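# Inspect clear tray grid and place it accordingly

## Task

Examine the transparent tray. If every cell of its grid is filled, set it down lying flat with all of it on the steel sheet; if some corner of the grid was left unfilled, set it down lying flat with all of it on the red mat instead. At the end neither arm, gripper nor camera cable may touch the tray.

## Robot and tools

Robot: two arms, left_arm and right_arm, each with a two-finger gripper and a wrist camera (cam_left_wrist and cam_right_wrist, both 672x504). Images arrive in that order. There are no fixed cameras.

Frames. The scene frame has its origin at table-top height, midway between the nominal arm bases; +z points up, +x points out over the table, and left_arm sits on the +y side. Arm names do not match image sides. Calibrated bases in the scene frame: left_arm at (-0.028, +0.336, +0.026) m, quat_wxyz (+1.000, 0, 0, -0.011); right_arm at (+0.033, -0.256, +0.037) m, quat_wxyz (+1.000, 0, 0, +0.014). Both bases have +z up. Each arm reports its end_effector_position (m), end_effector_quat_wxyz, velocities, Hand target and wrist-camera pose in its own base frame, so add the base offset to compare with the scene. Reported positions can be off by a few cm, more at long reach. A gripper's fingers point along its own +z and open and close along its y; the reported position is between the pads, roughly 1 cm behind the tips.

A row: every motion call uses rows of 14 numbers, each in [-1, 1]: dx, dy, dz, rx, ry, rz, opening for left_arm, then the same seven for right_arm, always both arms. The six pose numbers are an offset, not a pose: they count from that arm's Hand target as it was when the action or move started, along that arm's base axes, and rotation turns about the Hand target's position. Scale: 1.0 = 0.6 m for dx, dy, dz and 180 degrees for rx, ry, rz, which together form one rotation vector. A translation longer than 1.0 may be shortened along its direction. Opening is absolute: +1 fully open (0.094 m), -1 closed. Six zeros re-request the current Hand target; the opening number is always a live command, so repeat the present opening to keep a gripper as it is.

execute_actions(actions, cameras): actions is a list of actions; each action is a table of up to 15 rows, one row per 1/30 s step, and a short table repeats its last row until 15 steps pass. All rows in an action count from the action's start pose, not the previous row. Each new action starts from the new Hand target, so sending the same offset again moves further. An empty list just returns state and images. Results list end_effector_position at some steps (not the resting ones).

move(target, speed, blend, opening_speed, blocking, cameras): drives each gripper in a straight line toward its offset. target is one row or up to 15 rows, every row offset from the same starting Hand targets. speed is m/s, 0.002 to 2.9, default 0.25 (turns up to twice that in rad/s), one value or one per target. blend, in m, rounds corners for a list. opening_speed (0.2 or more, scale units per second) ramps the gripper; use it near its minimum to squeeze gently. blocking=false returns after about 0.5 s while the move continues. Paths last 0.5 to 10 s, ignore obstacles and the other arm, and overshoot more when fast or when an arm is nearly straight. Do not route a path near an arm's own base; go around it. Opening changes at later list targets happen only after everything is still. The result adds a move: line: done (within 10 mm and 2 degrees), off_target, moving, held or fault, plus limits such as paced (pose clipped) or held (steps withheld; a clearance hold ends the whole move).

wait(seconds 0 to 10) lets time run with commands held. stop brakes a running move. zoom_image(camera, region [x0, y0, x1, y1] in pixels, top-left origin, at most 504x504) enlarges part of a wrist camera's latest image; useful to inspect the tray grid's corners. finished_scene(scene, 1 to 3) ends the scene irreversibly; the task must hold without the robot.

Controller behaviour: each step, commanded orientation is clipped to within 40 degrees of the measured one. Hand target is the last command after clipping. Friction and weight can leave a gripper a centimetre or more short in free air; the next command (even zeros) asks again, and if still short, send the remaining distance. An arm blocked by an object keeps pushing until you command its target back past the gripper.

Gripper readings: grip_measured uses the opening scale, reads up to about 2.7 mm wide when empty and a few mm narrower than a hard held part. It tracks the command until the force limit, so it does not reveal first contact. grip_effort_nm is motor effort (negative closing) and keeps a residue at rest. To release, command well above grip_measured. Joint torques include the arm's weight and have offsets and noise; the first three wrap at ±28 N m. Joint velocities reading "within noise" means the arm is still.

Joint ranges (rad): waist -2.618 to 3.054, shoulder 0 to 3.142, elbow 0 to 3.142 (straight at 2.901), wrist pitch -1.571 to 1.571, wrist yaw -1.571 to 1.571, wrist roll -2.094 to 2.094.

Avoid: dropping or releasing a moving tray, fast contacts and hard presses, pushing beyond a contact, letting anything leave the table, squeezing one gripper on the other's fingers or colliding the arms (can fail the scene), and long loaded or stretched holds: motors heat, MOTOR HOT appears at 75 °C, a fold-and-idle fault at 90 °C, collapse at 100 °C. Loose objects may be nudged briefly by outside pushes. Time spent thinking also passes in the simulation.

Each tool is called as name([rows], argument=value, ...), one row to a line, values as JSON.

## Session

move(target=[-0.15,0.05,0.25,0,0.17,0,1,-0.2,0.25,0.25,0,0.17,0,1], speed=0.4)

zoom_image(camera="cam_right_wrist", region=[0, 80, 400, 480])

Scene clock: 2.30 s.
left_arm: end_effector_position=(+0.3203, +0.0763, +0.2536) grip_measured=+1.000 grip_effort_nm=0.007 end_effector_quat_wxyz=(+0.342, -0.072, +0.933, +0.088) | right_arm: end_effector_position=(+0.2821, +0.1147, +0.2441) grip_measured=+1.000 grip_effort_nm=-0.007 end_effector_quat_wxyz=(+0.336, +0.045, +0.937, -0.081)
Joint positions: left_arm=[0.177 1.204 1.267 -0.917 -0.1 0.061 0.094] | right_arm=[0.706 1.317 1.355 -1.172 0.574 0.672 0.094]
Joint velocities: within noise
Joint torques (N m): left_arm=[0.65 -3.03 7.95 1.15 0.08 0.1] | right_arm=[-0.27 -2.89 9.07 0.56 0.31 0.06]
Heat: left arm: 27 °C; right arm: 30 °C.
Hand target: left_arm +0.3205, +0.0761, +0.2652; +0.348, -0.071, +0.931, +0.084 | right_arm +0.2845, +0.1154, +0.2548; +0.342, +0.055, +0.935, -0.076
Off the commanded pose: left_arm 0.012 m, 1 deg | right_arm 0.011 m, 1 deg.
move: off_target (left_arm, right_arm)

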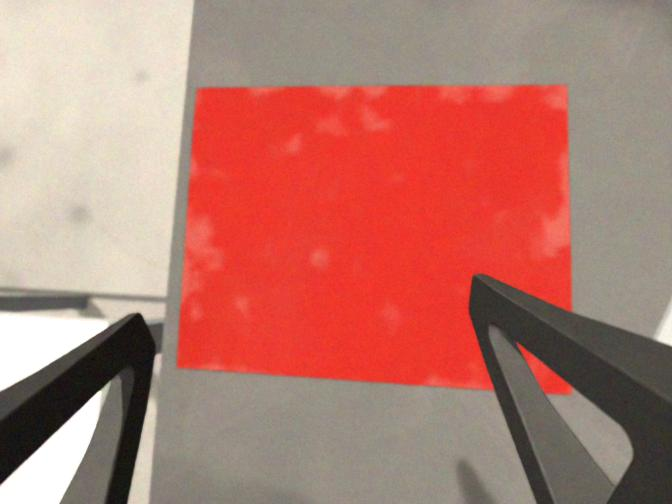

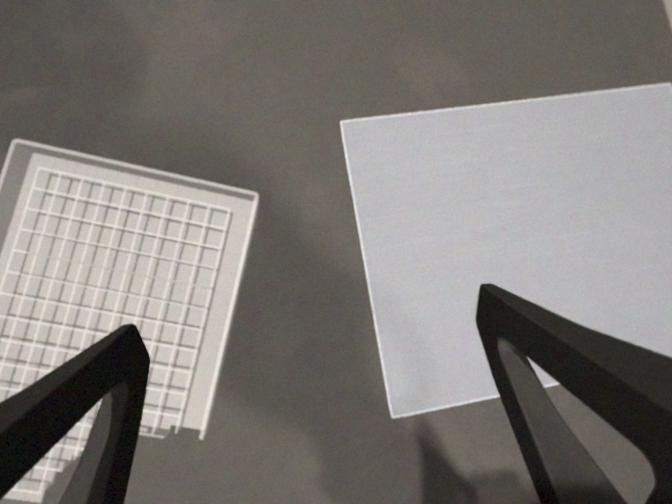

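Scaled by 1.260.

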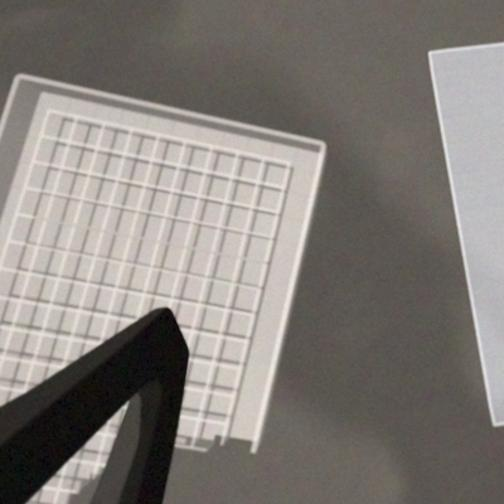

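move(target=[0.166,-0.41,-0.1,-0.023,0.233,-0.131,1,-0.05,-0.42,0,0,0,0,1], speed=0.25)

Scene clock: 23.50 s.
left_arm: end_effector_position=(+0.4187, -0.1686, +0.2016) grip_measured=+1.000 grip_effort_nm=0.007 end_effector_quat_wxyz=(+0.109, +0.136, +0.984, -0.019) | right_arm: end_effector_position=(+0.2436, -0.1317, +0.2361) grip_measured=+1.000 grip_effort_nm=-0.017 end_effector_quat_wxyz=(+0.310, +0.066, +0.946, -0.067)
Joint positions: left_arm=[-0.393 2.169 2.369 -1.549 -0.019 -0.116 0.094] | right_arm=[-0.633 1.08 1.181 -1.057 -0.209 -0.428 0.094]
Joint velocities: within noise
Joint torques (N m): left_arm=[0.14 -9.42 6.69 0.47 0.11 0.08] | right_arm=[-0.53 -1.35 8.65 1.57 -0.39 -0.18]
Heat: left arm: 28 °C; right arm: 31 °C.
Hand target: left_arm +0.4201, -0.1699, +0.2052; +0.001, +0.138, +0.990, +0.000 | right_arm +0.2545, -0.1366, +0.2548; +0.342, +0.055, +0.935, -0.076
Off the commanded pose: left_arm 0.004 m, 13 deg | right_arm 0.022 m, 4 deg.
joint sent to its limit (left arm) — joint 4 (wrist pitch), lower limit. The joint targets are off in position and orientation.
move: off_target (left_arm, right_arm)

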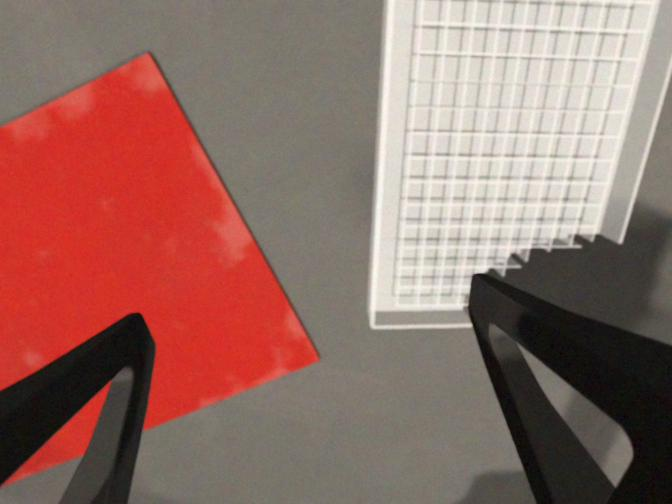

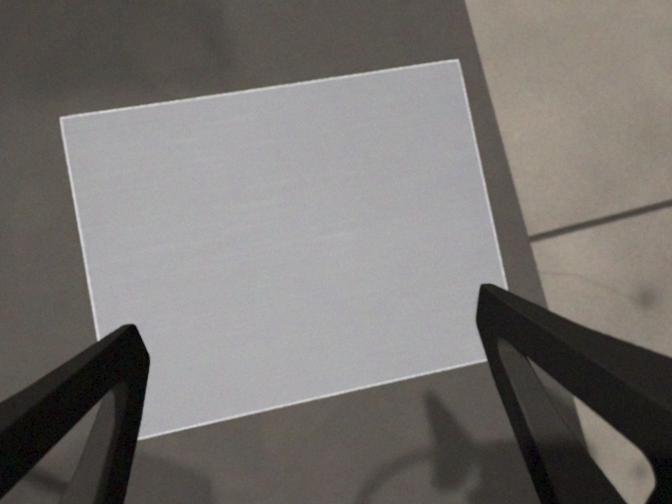

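move(target=[0.065,-0.105,-0.17,0,0,-0.045,1,0,0,0,0,0,0,1], cameras=["cam_left_wrist"])

Scene clock: 37.50 s.
left_arm: end_effector_position=(+0.4570, -0.2310, +0.0982) grip_measured=+1.000 grip_effort_nm=0.002 end_effector_quat_wxyz=(+0.063, +0.204, +0.977, -0.009) | right_arm: end_effector_position=(+0.2432, -0.1325, +0.2361) grip_measured=+1.000 grip_effort_nm=-0.012 end_effector_quat_wxyz=(+0.310, +0.067, +0.946, -0.067)
Joint positions: left_arm=[-0.475 2.585 2.695 -1.555 -0.016 -0.062 0.094] | right_arm=[-0.636 1.08 1.181 -1.057 -0.209 -0.429 0.094]
Joint velocities: within noise
Joint torques (N m): left_arm=[0.28 -12.48 6.72 0.37 0.1 0.1] | right_arm=[-0.5 -1.39 8.72 1.57 -0.42 -0.14]
Heat: left arm: 28 °C; right arm: 33 °C.
Hand target: left_arm +0.4591, -0.2329, +0.1032; +0.001, +0.208, +0.978, +0.000 | right_arm +0.2545, -0.1366, +0.2548; +0.342, +0.055, +0.935, -0.076
Off the commanded pose: left_arm 0.006 m, 7 deg | right_arm 0.022 m, 4 deg.
joint sent to its limit (left arm) — joint 4 (wrist pitch), lower limit. The joint targets are off in position and orientation.
move: off_target (left_arm, right_arm)
Images, in order (width x height): cam_left_wrist 672x504.

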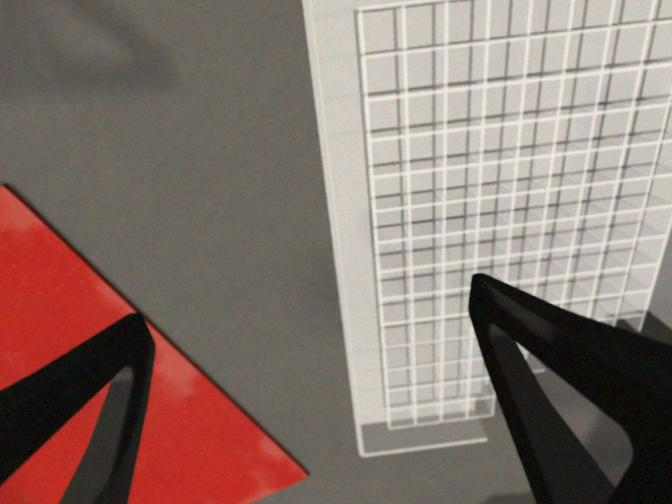

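move(target=[-0.01,-0.024,-0.135,0,0,0,-0.2,0,0,0,0,0,0,1], cameras=["cam_left_wrist"], speed=0.12)

Scene clock: 44.97 s.
left_arm: end_effector_position=(+0.4531, -0.2432, +0.0225) grip_measured=-0.198 grip_effort_nm=-0.100 end_effector_quat_wxyz=(+0.007, +0.208, +0.978, +0.006) | right_arm: end_effector_position=(+0.2430, -0.1329, +0.2361) grip_measured=+1.000 grip_effort_nm=-0.017 end_effector_quat_wxyz=(+0.310, +0.067, +0.946, -0.068)
Joint positions: left_arm=[-0.5 2.778 2.772 -1.555 -0.016 -0.081 0.038] | right_arm=[-0.638 1.08 1.181 -1.057 -0.209 -0.429 0.094]
Joint velocities: within noise
Joint torques (N m): left_arm=[-0.27 -12.51 6.67 0.15 0.08 -0.01] | right_arm=[-0.38 -1.37 8.75 1.56 -0.41 -0.14]
Heat: left arm: 29 °C; right arm: 33 °C.
Hand target: left_arm +0.4531, -0.2473, +0.0222; +0.001, +0.208, +0.978, +0.000 | right_arm +0.2545, -0.1366, +0.2548; +0.342, +0.055, +0.935, -0.076
Off the commanded pose: left_arm 0.004 m, 1 deg | right_arm 0.022 m, 4 deg.
joint sent to its limit (left arm) — joint 4 (wrist pitch), lower limit. The joint targets are off in position, not in orientation.
move: off_target (right_arm)
Images, in order (width x height): cam_left_wrist 672x504.

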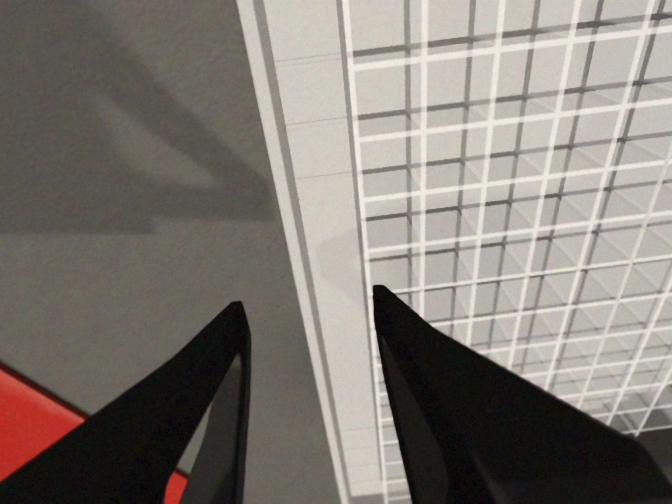

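move([
  [0.047,-0.022,0,0,0,0,-0.2,0,0,0,0,0,0,1],
  [0.047,-0.022,-0.06,0,0,0,-0.2,0,0,0,0,0,0,1],
], cameras=["cam_left_wrist"], speed=0.06)

Scene clock: 52.10 s.
left_arm: end_effector_position=(+0.4749, -0.2531, +0.0088) grip_measured=-0.198 grip_effort_nm=-0.085 end_effector_quat_wxyz=(+0.041, +0.208, +0.977, -0.009) | right_arm: end_effector_position=(+0.2428, -0.1332, +0.2361) grip_measured=+1.000 grip_effort_nm=-0.007 end_effector_quat_wxyz=(+0.310, +0.068, +0.946, -0.068)
Joint positions: left_arm=[-0.494 2.844 2.846 -1.488 -0.007 -0.074 0.038] | right_arm=[-0.639 1.08 1.181 -1.057 -0.209 -0.429 0.094]
Joint velocities: within noise
Joint torques (N m): left_arm=[-0.06 -9.77 5.56 0.82 0.07 0.04] | right_arm=[-0.47 -1.4 8.66 1.52 -0.4 -0.15]
Heat: left arm: 30 °C; right arm: 34 °C.
Hand target: left_arm +0.4813, -0.2605, -0.0138; +0.001, +0.208, +0.978, +0.000 | right_arm +0.2545, -0.1366, +0.2548; +0.342, +0.055, +0.935, -0.076
Off the commanded pose: left_arm 0.025 m, 5 deg | right_arm 0.022 m, 4 deg.
elbow stopped short (left arm): the move would have taken joint 3 (elbow) straighter than the controller allows.
move: off_target (left_arm, right_arm)
Images, in order (width x height): cam_left_wrist 672x504.

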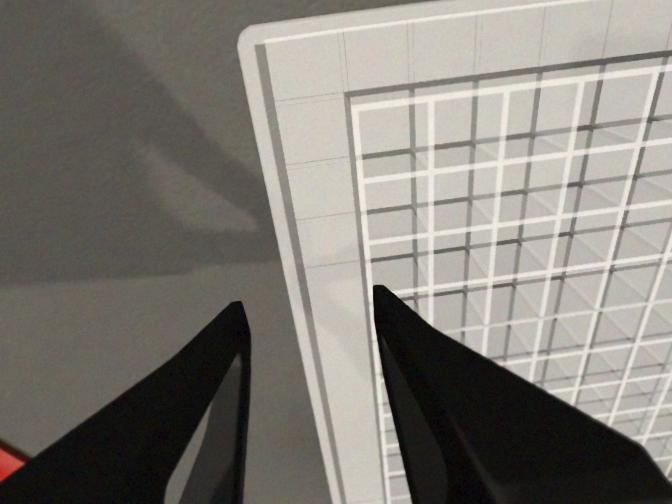

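move(target=[-0.024,0.011,-0.01,0,0,0,-0.2,0,0,0,0,0,0,1], cameras=["cam_left_wrist"], speed=0.06)

Scene clock: 57.93 s.
left_arm: end_effector_position=(+0.4740, -0.2527, +0.0079) grip_measured=-0.198 grip_effort_nm=-0.081 end_effector_quat_wxyz=(+0.039, +0.205, +0.978, -0.008) | right_arm: end_effector_position=(+0.2428, -0.1332, +0.2361) grip_measured=+1.000 grip_effort_nm=-0.017 end_effector_quat_wxyz=(+0.310, +0.068, +0.946, -0.068)
Joint positions: left_arm=[-0.494 2.846 2.846 -1.491 -0.007 -0.081 0.038] | right_arm=[-0.639 1.08 1.181 -1.057 -0.209 -0.429 0.094]
Joint velocities: within noise
Joint torques (N m): left_arm=[-0.16 -9.43 4.79 0.32 0.07 -0.01] | right_arm=[-0.36 -1.43 8.62 1.55 -0.4 -0.13]
Heat: left arm: 30 °C; right arm: 34 °C.
Hand target: left_arm +0.4669, -0.2539, -0.0198; +0.001, +0.208, +0.978, +0.000 | right_arm +0.2545, -0.1366, +0.2548; +0.342, +0.055, +0.935, -0.076
Off the commanded pose: left_arm 0.029 m, 4 deg | right_arm 0.022 m, 4 deg.
move: off_target (left_arm, right_arm)
Images, in order (width x height): cam_left_wrist 672x504.

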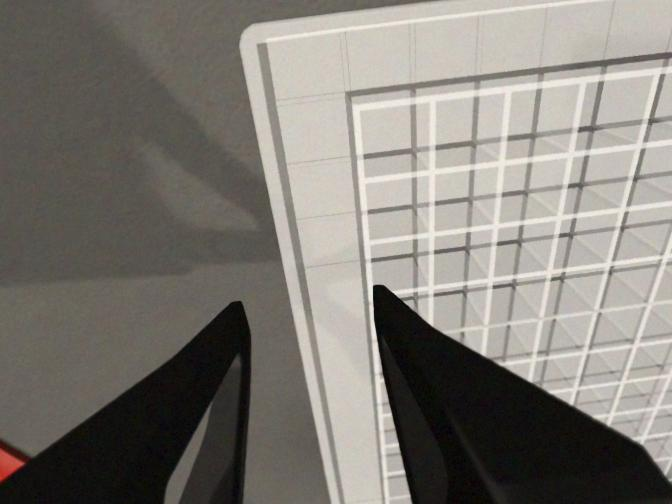

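move([
  [-0.005,0.003,0.035,0,0,0,-0.5,0,0,0,0,0,0,1],
  [-0.005,0.003,0.0,0,0,0,-0.5,0,0,0,0,0,0,1],
], cameras=["cam_left_wrist"], speed=0.06)

Scene clock: 64.60 s.
left_arm: end_effector_position=(+0.4725, -0.2556, +0.0079) grip_measured=-0.498 grip_effort_nm=-0.105 end_effector_quat_wxyz=(+0.038, +0.207, +0.978, -0.013) | right_arm: end_effector_position=(+0.2428, -0.1332, +0.2361) grip_measured=+1.000 grip_effort_nm=-0.012 end_effector_quat_wxyz=(+0.310, +0.068, +0.946, -0.068)
Joint positions: left_arm=[-0.497 2.846 2.846 -1.491 0.003 -0.081 0.024] | right_arm=[-0.639 1.08 1.181 -1.057 -0.209 -0.429 0.094]
Joint velocities: within noise
Joint torques (N m): left_arm=[-0.14 -9.88 3.96 0.25 -0.01 0] | right_arm=[-0.44 -1.42 8.72 1.56 -0.39 -0.13]
Heat: left arm: 30 °C; right arm: 34 °C.
Hand target: left_arm +0.4639, -0.2521, -0.0198; +0.001, +0.208, +0.978, +0.000 | right_arm +0.2545, -0.1366, +0.2548; +0.342, +0.055, +0.935, -0.076
Off the commanded pose: left_arm 0.029 m, 4 deg | right_arm 0.022 m, 4 deg.
move: off_target (left_arm, right_arm)
Images, in order (width x height): cam_left_wrist 672x504.

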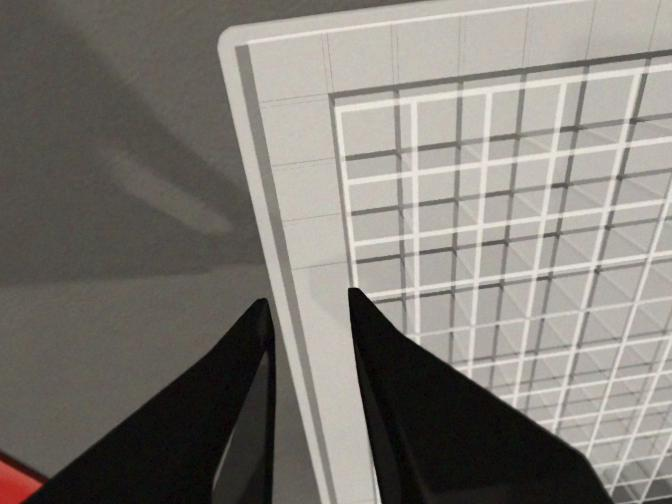

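move([
  [0,0.0,0.06,0,0,0,-0.4,0,0,0,0,0,0,1],
  [0.0,0.016,0.06,0,0,0,-0.4,0,0,0,0,0,0,1],
  [0.0,0.016,0.0,0,0,0,-0.4,0,0,0,0,0,0,1],
], cameras=["cam_left_wrist"], speed=0.06)

Scene clock: 75.53 s.
left_arm: end_effector_position=(+0.4732, -0.2535, +0.0075) grip_measured=-0.402 grip_effort_nm=0.105 end_effector_quat_wxyz=(+0.037, +0.205, +0.978, -0.013) | right_arm: end_effector_position=(+0.2428, -0.1332, +0.2361) grip_measured=+1.000 grip_effort_nm=-0.017 end_effector_quat_wxyz=(+0.310, +0.068, +0.946, -0.068)
Joint positions: left_arm=[-0.492 2.844 2.841 -1.489 0.004 -0.079 0.028] | right_arm=[-0.639 1.08 1.181 -1.057 -0.209 -0.429 0.094]
Joint velocities: within noise
Joint torques (N m): left_arm=[0.68 -11.63 1.43 0.32 -0.03 0.13] | right_arm=[-0.4 -1.33 8.61 1.54 -0.41 -0.14]
Heat: left arm: 31 °C; right arm: 35 °C.
Hand target: left_arm +0.4639, -0.2425, -0.0198; +0.001, +0.208, +0.978, +0.000 | right_arm +0.2545, -0.1366, +0.2548; +0.342, +0.055, +0.935, -0.076
Off the commanded pose: left_arm 0.031 m, 4 deg | right_arm 0.022 m, 4 deg.
elbow stopped short (left arm): the move would have taken joint 3 (elbow) straighter than the controller allows.
move: off_target (left_arm, right_arm)
Images, in order (width x height): cam_left_wrist 672x504.

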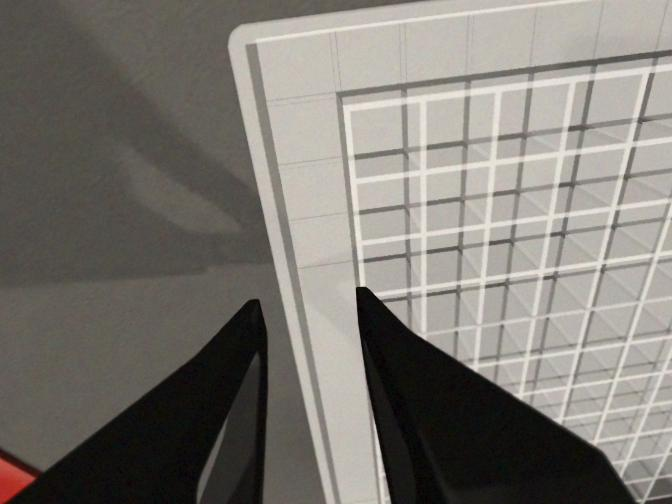

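move([
  [-0.012,0.0,0.08,0,0,0,-0.4,0,0,0,0,0,0,1],
  [-0.018,0.0,0.06,0,0,0,-0.4,0,0,0,0,0,0,1],
], cameras=["cam_left_wrist"], speed=0.08)

Scene clock: 88.00 s.
left_arm: end_effector_position=(+0.4544, -0.2395, -0.0041) grip_measured=-0.402 grip_effort_nm=0.105 end_effector_quat_wxyz=(-0.011, +0.204, +0.979, +0.004) | right_arm: end_effector_position=(+0.2428, -0.1332, +0.2361) grip_measured=+1.000 grip_effort_nm=-0.017 end_effector_quat_wxyz=(+0.310, +0.068, +0.946, -0.068)
Joint positions: left_arm=[-0.488 2.84 2.787 -1.543 -0.002 -0.077 0.028] | right_arm=[-0.639 1.08 1.181 -1.057 -0.209 -0.429 0.094]
Joint velocities: within noise
Joint torques (N m): left_arm=[-0.16 -18.29 3.23 0.11 -0.04 0.04] | right_arm=[-0.38 -1.35 8.62 1.53 -0.41 -0.11]
Heat: left arm: 33 °C; right arm: 35 °C.
Hand target: left_arm +0.4531, -0.2425, +0.0162; +0.001, +0.208, +0.978, +0.000 | right_arm +0.2545, -0.1366, +0.2548; +0.342, +0.055, +0.935, -0.076
Off the commanded pose: left_arm 0.021 m, 2 deg | right_arm 0.022 m, 4 deg.
move: off_target (left_arm, right_arm)
Images, in order (width x height): cam_left_wrist 672x504.

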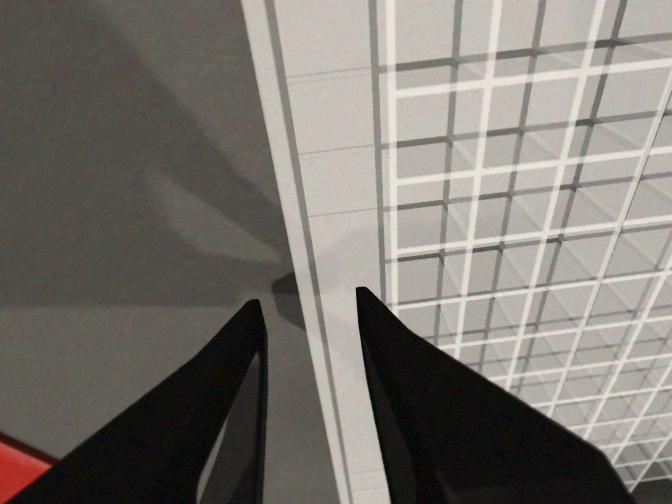

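move(target=[0,0.0,-0.04,0,0,0,-1,0,0,0,0,0,0,1], cameras=["cam_left_wrist"], speed=0.06, opening_speed=0.3)

Scene clock: 98.83 s.
left_arm: end_effector_position=(+0.4484, -0.2387, -0.0115) grip_measured=-0.948 grip_effort_nm=-1.028 end_effector_quat_wxyz=(-0.016, +0.201, +0.980, +0.004) | right_arm: end_effector_position=(+0.2428, -0.1332, +0.2361) grip_measured=+1.000 grip_effort_nm=-0.017 end_effector_quat_wxyz=(+0.310, +0.068, +0.946, -0.068)
Joint positions: left_arm=[-0.491 2.755 2.59 -1.437 0.001 -0.087 0.002] | right_arm=[-0.639 1.08 1.181 -1.057 -0.209 -0.429 0.094]
Joint velocities: within noise
Joint torques (N m): left_arm=[-0.1 -15.76 2.36 0.6 -0.06 0.11] | right_arm=[-0.27 -1.44 8.68 1.53 -0.43 -0.12]
Heat: left arm: 36 °C; right arm: 36 °C.
Hand target: left_arm +0.4531, -0.2425, -0.0078; +0.001, +0.208, +0.978, +0.000 | right_arm +0.2545, -0.1366, +0.2548; +0.342, +0.055, +0.935, -0.076
Off the commanded pose: left_arm 0.007 m, 2 deg | right_arm 0.022 m, 4 deg.
move: off_target (right_arm)
Images, in order (width x height): cam_left_wrist 672x504.

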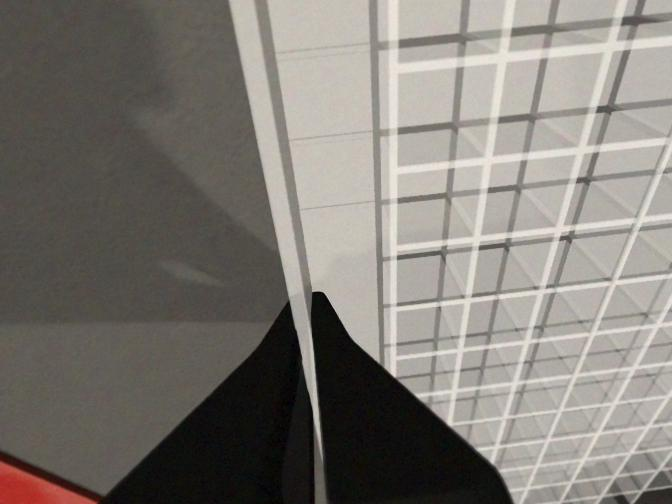

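move([
  [-0.03,0.01,0.2,0,0,0,-1,0,0,0,0,0,0,1],
  [-0.15,0.37,0.22,0,0,0.5,-1,0,0,0,0,0,0,1],
  [-0.274,0.501,0.1,0,0,0.667,-1,0.04,0.383,0.07,0.22,0,0,1],
], speed=[0.12,0.2,0.2])

zoom_image(camera="cam_right_wrist", region=[50, 100, 350, 400])

Scene clock: 116.03 s.
left_arm: end_effector_position=(+0.2749, +0.0566, +0.0386) grip_measured=-0.949 grip_effort_nm=-1.023 end_effector_quat_wxyz=(+0.034, +0.740, -0.671, -0.034) | right_arm: end_effector_position=(+0.2658, +0.0918, +0.2759) grip_measured=+1.000 grip_effort_nm=-0.022 end_effector_quat_wxyz=(+0.267, +0.174, +0.918, +0.235)
Joint positions: left_arm=[0.19 1.76 1.146 -1.052 -0.014 -1.479 0.002] | right_arm=[0.183 1.08 1.298 -1.093 -0.232 0.641 0.094]
Joint velocities: within noise
Joint torques (N m): left_arm=[0.34 -12.16 3.48 0.53 0.06 -0.02] | right_arm=[0.43 -1.09 8.75 1.75 -0.02 -0.03]
Heat: left arm: 36 °C; right arm: 36 °C.
Hand target: left_arm +0.2887, +0.0581, +0.0522; -0.001, +0.743, -0.669, -0.001 | right_arm +0.2785, +0.0932, +0.2968; +0.303, +0.168, +0.905, +0.245
Off the commanded pose: left_arm 0.019 m, 6 deg | right_arm 0.025 m, 5 deg.
move: off_target (left_arm, right_arm)

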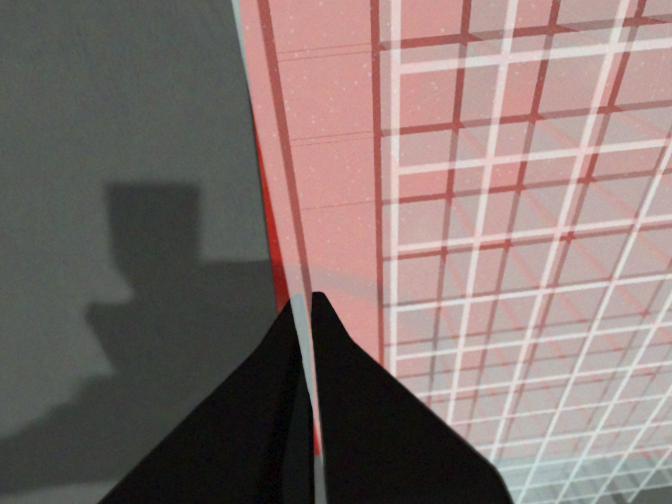

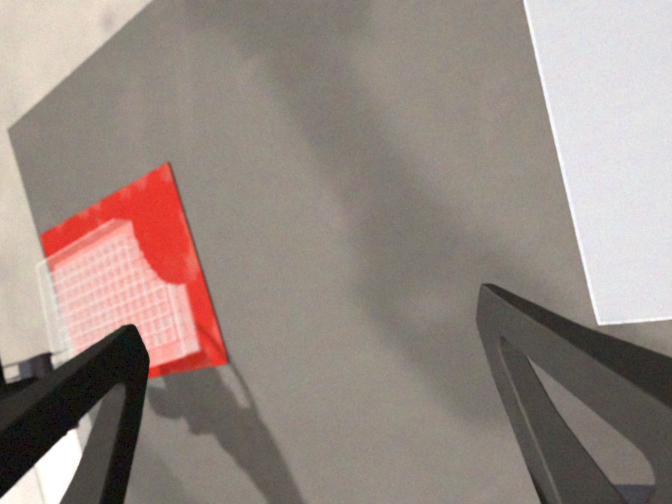

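Scaled by 1.680.

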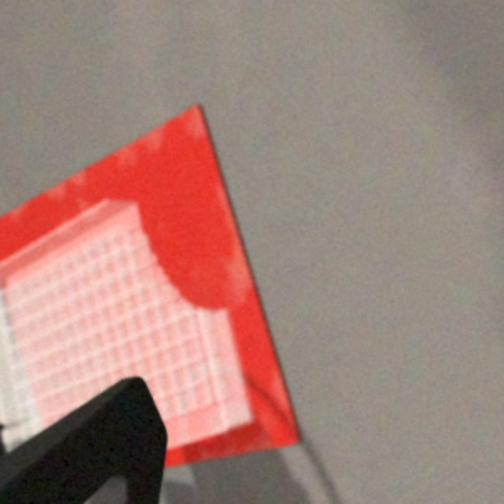

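move(target=[0.02,-0.06,-0.06,0,0,0,-1,0.0,0.1,0.0,0.04,0,0,1], speed=0.1)

zoom_image(camera="cam_right_wrist", region=[50, 100, 350, 400])

Scene clock: 122.33 s.
left_arm: end_effector_position=(+0.2892, +0.0258, +0.0175) grip_measured=-0.948 grip_effort_nm=-1.028 end_effector_quat_wxyz=(+0.011, +0.743, -0.669, -0.020) | right_arm: end_effector_position=(+0.2710, +0.1505, +0.2937) grip_measured=+1.000 grip_effort_nm=-0.012 end_effector_quat_wxyz=(+0.277, +0.189, +0.895, +0.295)
Joint positions: left_arm=[0.077 1.78 1.083 -0.917 -0.014 -1.599 0.002] | right_arm=[0.425 1.097 1.298 -0.947 -0.137 0.901 0.094]
Joint velocities: within noise
Joint torques (N m): left_arm=[-0.28 -6.89 3.45 0.71 0.07 -0.02] | right_arm=[0.53 -1.43 4.79 1.99 0.09 0.01]
Heat: left arm: 34 °C; right arm: 37 °C.
Hand target: left_arm +0.3007, +0.0221, +0.0162; -0.001, +0.743, -0.669, -0.001 | right_arm +0.2785, +0.1532, +0.2968; +0.292, +0.187, +0.888, +0.301
Off the commanded pose: left_arm 0.012 m, 3 deg | right_arm 0.009 m, 2 deg.
move: off_target (left_arm)

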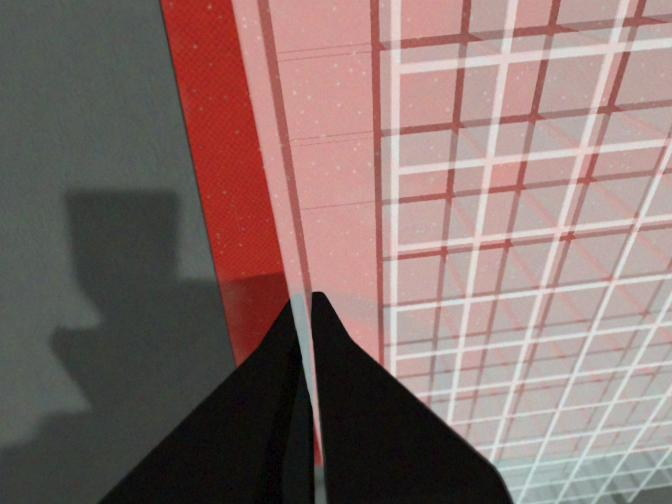

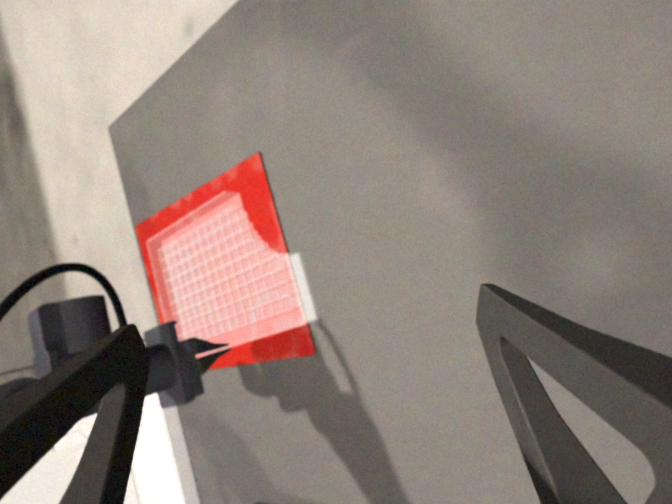

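Scaled by 1.680.

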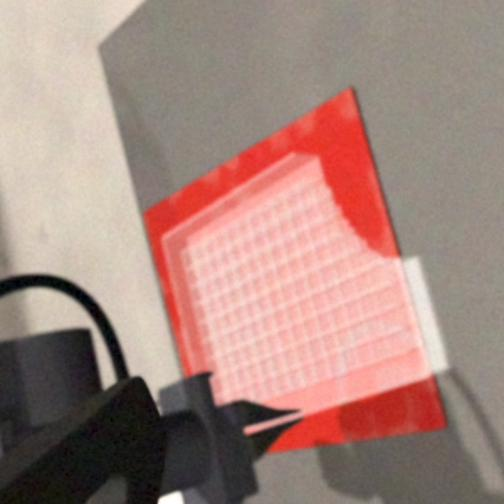

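move([
  [0,0,0.02,0,0,0,-1,0.0,0,0.0,0,0,0,1],
  [-0.025,0.035,0.02,0,0,0,-1,0.0,0,0.0,0,0,0,1],
  [-0.025,0.035,-0.045,0,0,0,-1,0.0,0,0.0,0,0,0,1],
], speed=0.06)

zoom_image(camera="cam_right_wrist", region=[50, 100, 350, 400])

Scene clock: 136.93 s.
left_arm: end_effector_position=(+0.2747, +0.0431, -0.0058) grip_measured=-0.949 grip_effort_nm=-1.023 end_effector_quat_wxyz=(+0.014, +0.749, -0.662, -0.015) | right_arm: end_effector_position=(+0.2710, +0.1505, +0.2921) grip_measured=+1.000 grip_effort_nm=-0.017 end_effector_quat_wxyz=(+0.276, +0.189, +0.895, +0.295)
Joint positions: left_arm=[0.149 1.78 0.977 -0.808 -0.005 -1.545 0.002] | right_arm=[0.425 1.097 1.293 -0.945 -0.137 0.901 0.094]
Joint velocities: within noise
Joint torques (N m): left_arm=[-0.02 -5.93 2.95 0.81 0.03 0.13] | right_arm=[0.49 -1.54 5.29 1.94 0.07 0.02]
Heat: left arm: 32 °C; right arm: 39 °C.
Hand target: left_arm +0.2857, +0.0431, -0.0108; -0.001, +0.743, -0.669, -0.001 | right_arm +0.2785, +0.1532, +0.2968; +0.292, +0.187, +0.888, +0.301
Off the commanded pose: left_arm 0.012 m, 3 deg | right_arm 0.009 m, 2 deg.
move: off_target (left_arm)

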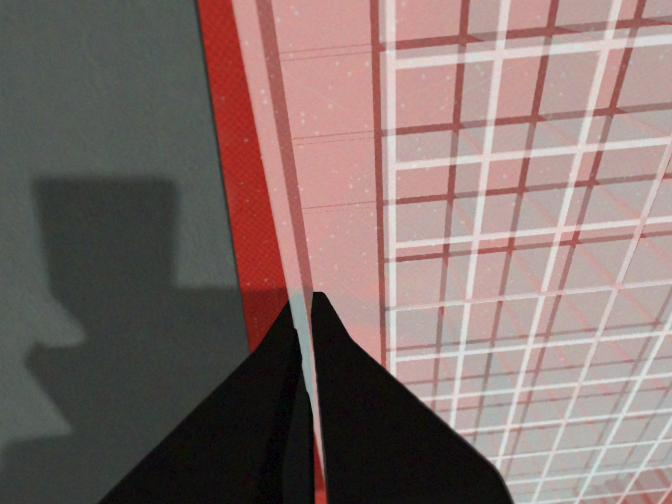

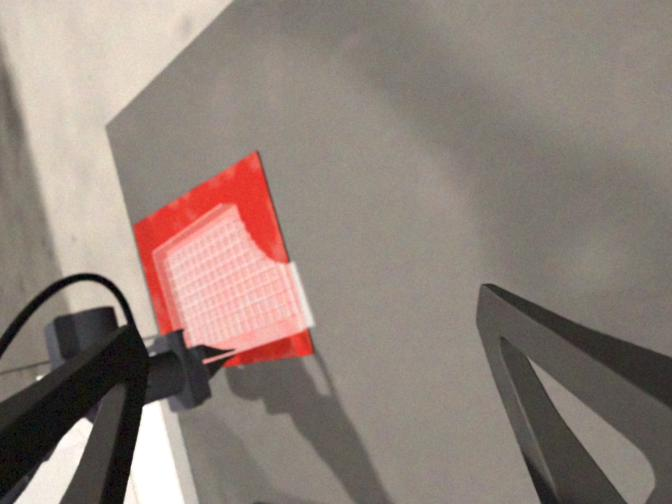

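Scaled by 1.680.

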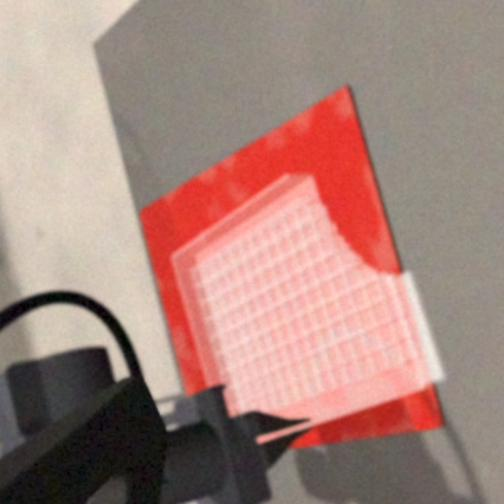

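move([
  [0,0,0.055,0,0,0,-1,0.0,0,0.0,0,0,0,1],
  [-0.008,0.045,0.055,0,0,0,-1,0.0,0,0.0,0,0,0,1],
  [-0.008,0.045,-0.004,0,0,0,-1,0.0,0,0.0,0,0,0,1],
], speed=0.06)

zoom_image(camera="cam_right_wrist", region=[50, 100, 350, 400])

Scene clock: 143.93 s.
left_arm: end_effector_position=(+0.2692, +0.0631, -0.0064) grip_measured=-0.949 grip_effort_nm=-1.028 end_effector_quat_wxyz=(+0.019, +0.738, -0.674, -0.012) | right_arm: end_effector_position=(+0.2707, +0.1509, +0.2921) grip_measured=+1.000 grip_effort_nm=-0.022 end_effector_quat_wxyz=(+0.275, +0.188, +0.895, +0.295)
Joint positions: left_arm=[0.227 1.78 0.974 -0.81 0.001 -1.433 0.002] | right_arm=[0.427 1.097 1.293 -0.945 -0.137 0.901 0.094]
Joint velocities: within noise
Joint torques (N m): left_arm=[0.77 -5.24 2.99 0.93 -0.02 0.04] | right_arm=[0.5 -1.58 5.3 1.96 0.06 0]
Heat: left arm: 31 °C; right arm: 39 °C.
Hand target: left_arm +0.2809, +0.0701, -0.0132; -0.001, +0.743, -0.669, -0.001 | right_arm +0.2785, +0.1532, +0.2968; +0.292, +0.187, +0.888, +0.301
Off the commanded pose: left_arm 0.015 m, 3 deg | right_arm 0.009 m, 2 deg.
move: off_target (left_arm)

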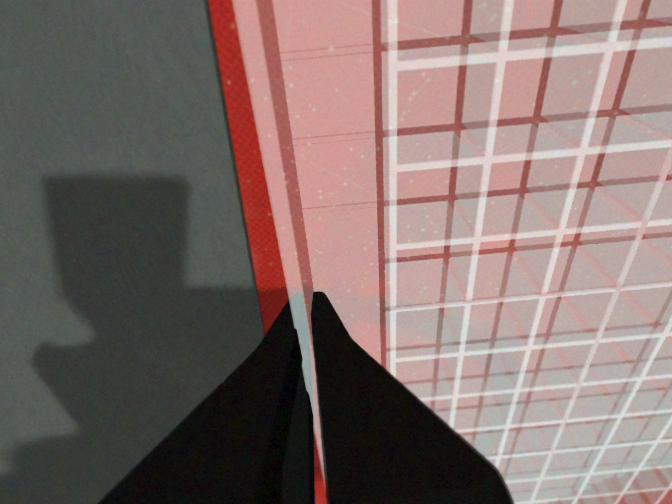

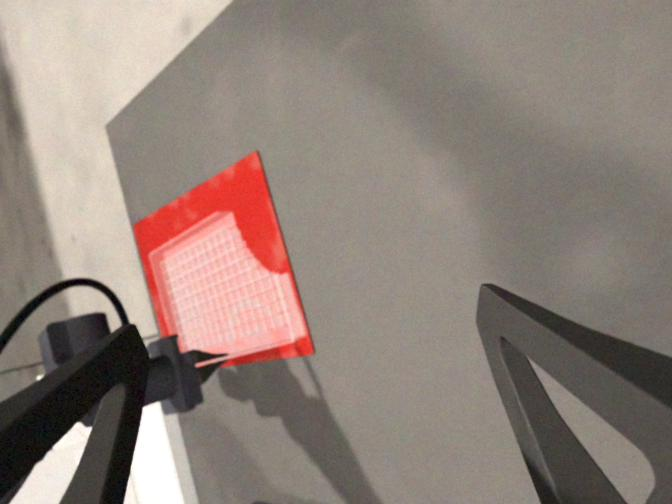

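Scaled by 1.680.

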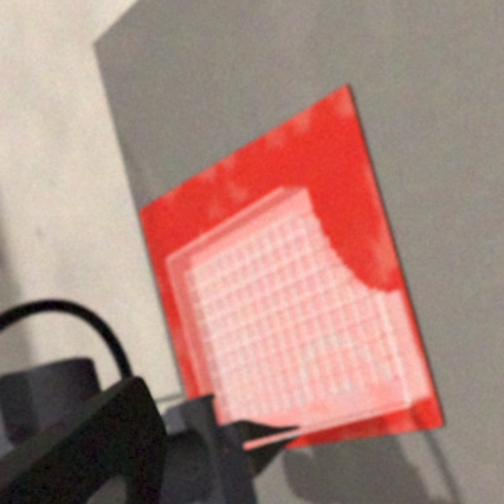

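move([
  [0,0,0.055,0,0,0,-1,0.0,0,0.0,0,0,0,1],
  [0.0,0.02,0.055,0,0,0,-1,0.0,0,0.0,0,0,0,1],
  [0.0,0.02,-0.006,0,0,0,-1,0.0,0,0.0,0,0,0,1],
], speed=0.06)

zoom_image(camera="cam_right_wrist", region=[100, 150, 350, 400])

Scene clock: 150.97 s.
left_arm: end_effector_position=(+0.2690, +0.0771, -0.0089) grip_measured=-0.949 grip_effort_nm=-1.023 end_effector_quat_wxyz=(+0.018, +0.742, -0.671, -0.010) | right_arm: end_effector_position=(+0.2707, +0.1509, +0.2921) grip_measured=+1.000 grip_effort_nm=-0.017 end_effector_quat_wxyz=(+0.275, +0.188, +0.895, +0.295)
Joint positions: left_arm=[0.276 1.793 0.98 -0.799 0.001 -1.395 0.002] | right_arm=[0.427 1.097 1.293 -0.945 -0.137 0.901 0.094]
Joint velocities: within noise
Joint torques (N m): left_arm=[0.58 -5.15 2.89 0.94 -0.03 0.05] | right_arm=[0.46 -1.43 5.31 1.96 0.07 0]
Heat: left arm: 31 °C; right arm: 40 °C.
Hand target: left_arm +0.2809, +0.0821, -0.0168; -0.001, +0.743, -0.669, -0.001 | right_arm +0.2785, +0.1532, +0.2968; +0.292, +0.187, +0.888, +0.301
Off the commanded pose: left_arm 0.015 m, 2 deg | right_arm 0.009 m, 2 deg.
move: off_target (left_arm)

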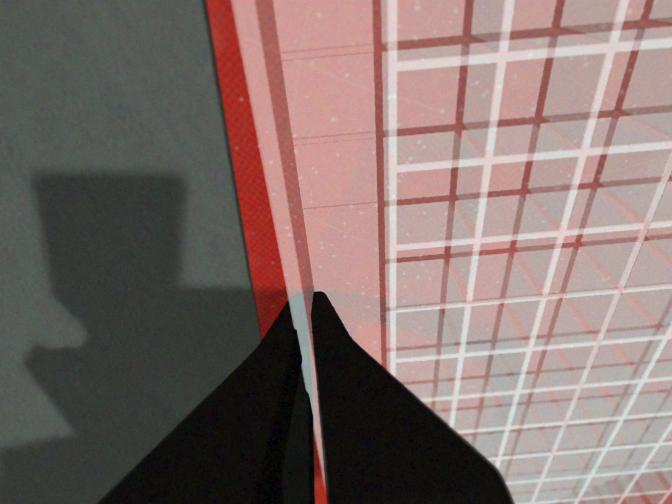

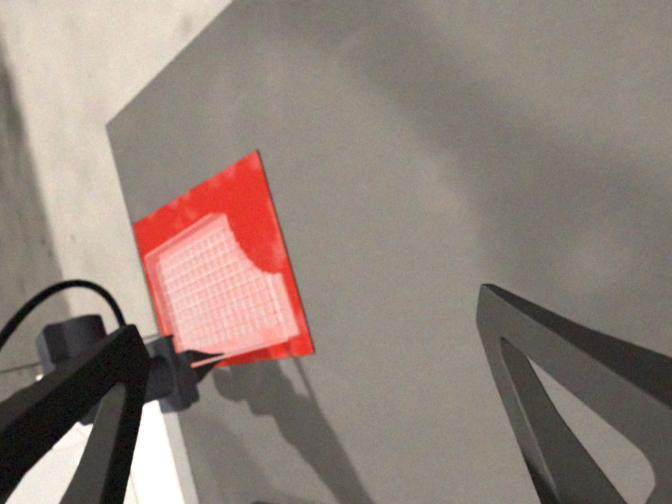

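Scaled by 2.016.

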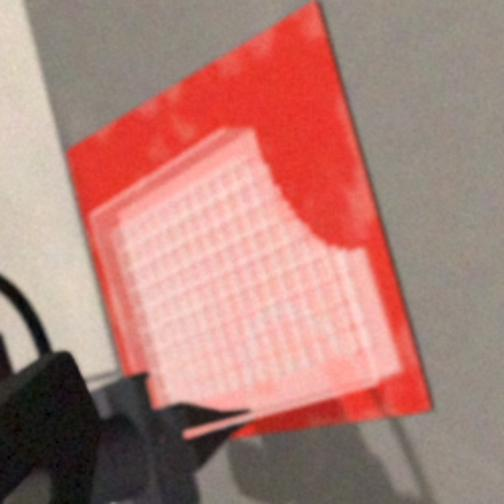

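move(target=[0,0,-0.005,0,0,0,-0.4,0,0,0,0,0,0,1], opening_speed=0.2, cameras=["cam_left_wrist"])

move(target=[0,0,0.22,0,0,0,-0.4,0,0,0,0,0,0,1], speed=0.12)

zoom_image(camera="cam_right_wrist", region=[100, 150, 350, 400])

Scene clock: 158.07 s.
left_arm: end_effector_position=(+0.2610, +0.0764, -0.0111) grip_measured=-0.403 grip_effort_nm=0.168 end_effector_quat_wxyz=(+0.030, +0.744, -0.667, -0.022) | right_arm: end_effector_position=(+0.2707, +0.1509, +0.2921) grip_measured=+1.000 grip_effort_nm=-0.017 end_effector_quat_wxyz=(+0.275, +0.188, +0.895, +0.295)
Joint positions: left_arm=[0.278 1.801 0.977 -0.822 -0.005 -1.401 0.028] | right_arm=[0.427 1.097 1.293 -0.945 -0.137 0.901 0.094]
Joint velocities: within noise
Joint torques (N m): left_arm=[0.54 -5.29 2.74 1.22 -0.03 0.06] | right_arm=[0.39 -1.61 5.41 1.97 0.06 -0.01]
Heat: left arm: 30 °C; right arm: 40 °C.
Hand target: left_arm +0.2809, +0.0821, -0.0198; -0.001, +0.743, -0.669, -0.001 | right_arm +0.2785, +0.1532, +0.2968; +0.292, +0.187, +0.888, +0.301
Off the commanded pose: left_arm 0.022 m, 4 deg | right_arm 0.009 m, 2 deg.
move: off_target (left_arm)
Images, in order (width x height): cam_left_wrist 672x504.

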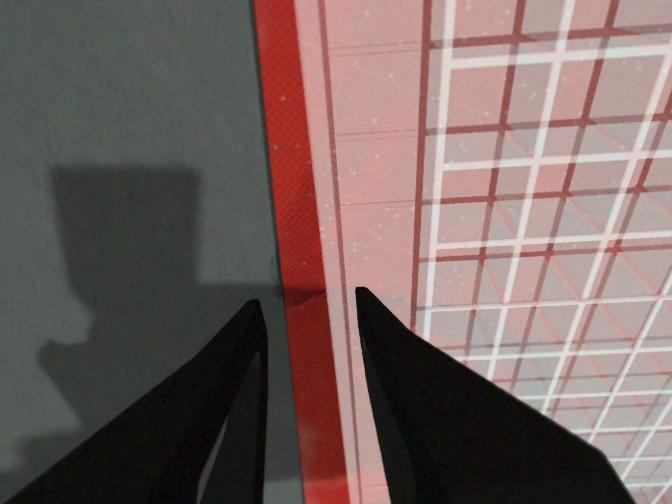

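Scene clock: 160.27 s.
left_arm: end_effector_position=(+0.2753, +0.0789, +0.0933) grip_measured=-0.402 grip_effort_nm=0.115 end_effector_quat_wxyz=(+0.022, +0.742, -0.670, -0.013) | right_arm: end_effector_position=(+0.2707, +0.1509, +0.2921) grip_measured=+1.000 grip_effort_nm=-0.012 end_effector_quat_wxyz=(+0.275, +0.188, +0.895, +0.295)
Joint positions: left_arm=[0.276 1.686 1.289 -1.225 0.001 -1.395 0.028] | right_arm=[0.427 1.097 1.293 -0.945 -0.137 0.901 0.094]
Joint velocities: within noise
Joint torques (N m): left_arm=[0.49 -9.91 6.63 -0.03 -0.04 0.03] | right_arm=[0.44 -1.55 5.39 1.91 0.09 -0.02]
Heat: left arm: 30 °C; right arm: 40 °C.
Hand target: left_arm +0.2809, +0.0821, +0.1122; -0.001, +0.743, -0.669, -0.001 | right_arm +0.2785, +0.1532, +0.2968; +0.292, +0.187, +0.888, +0.301
Off the commanded pose: left_arm 0.020 m, 3 deg | right_arm 0.009 m, 2 deg.
move: off_target (left_arm)

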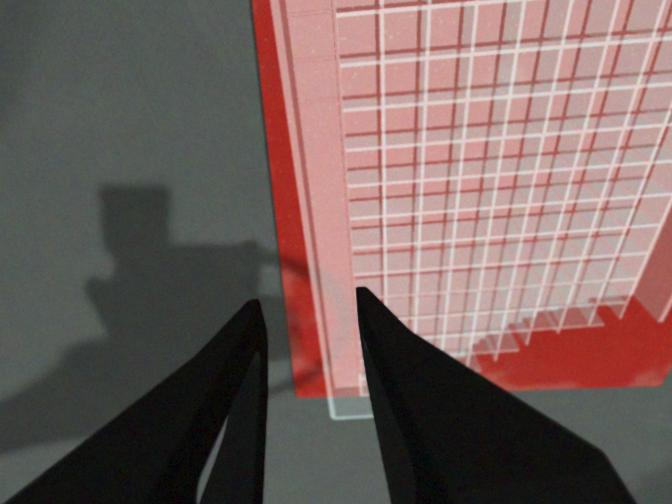

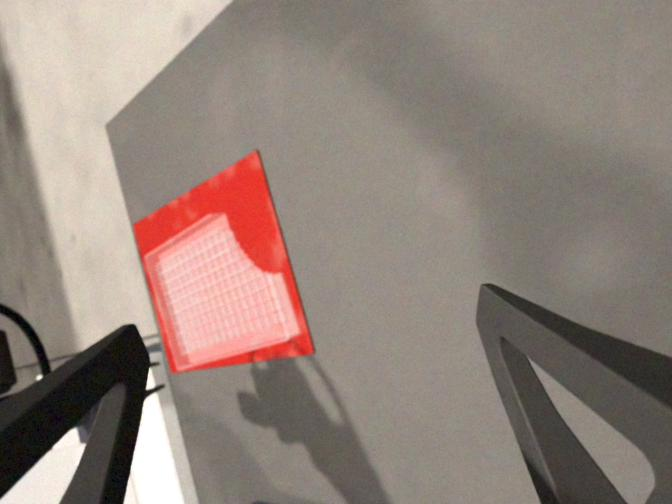

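Scaled by 2.016.

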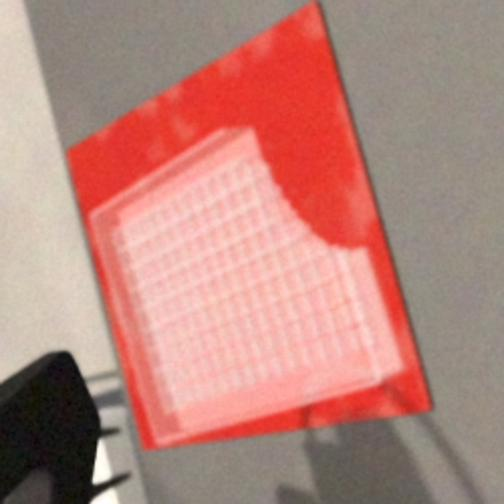

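finished_scene(scene=2)

The scene is finished: the task was done.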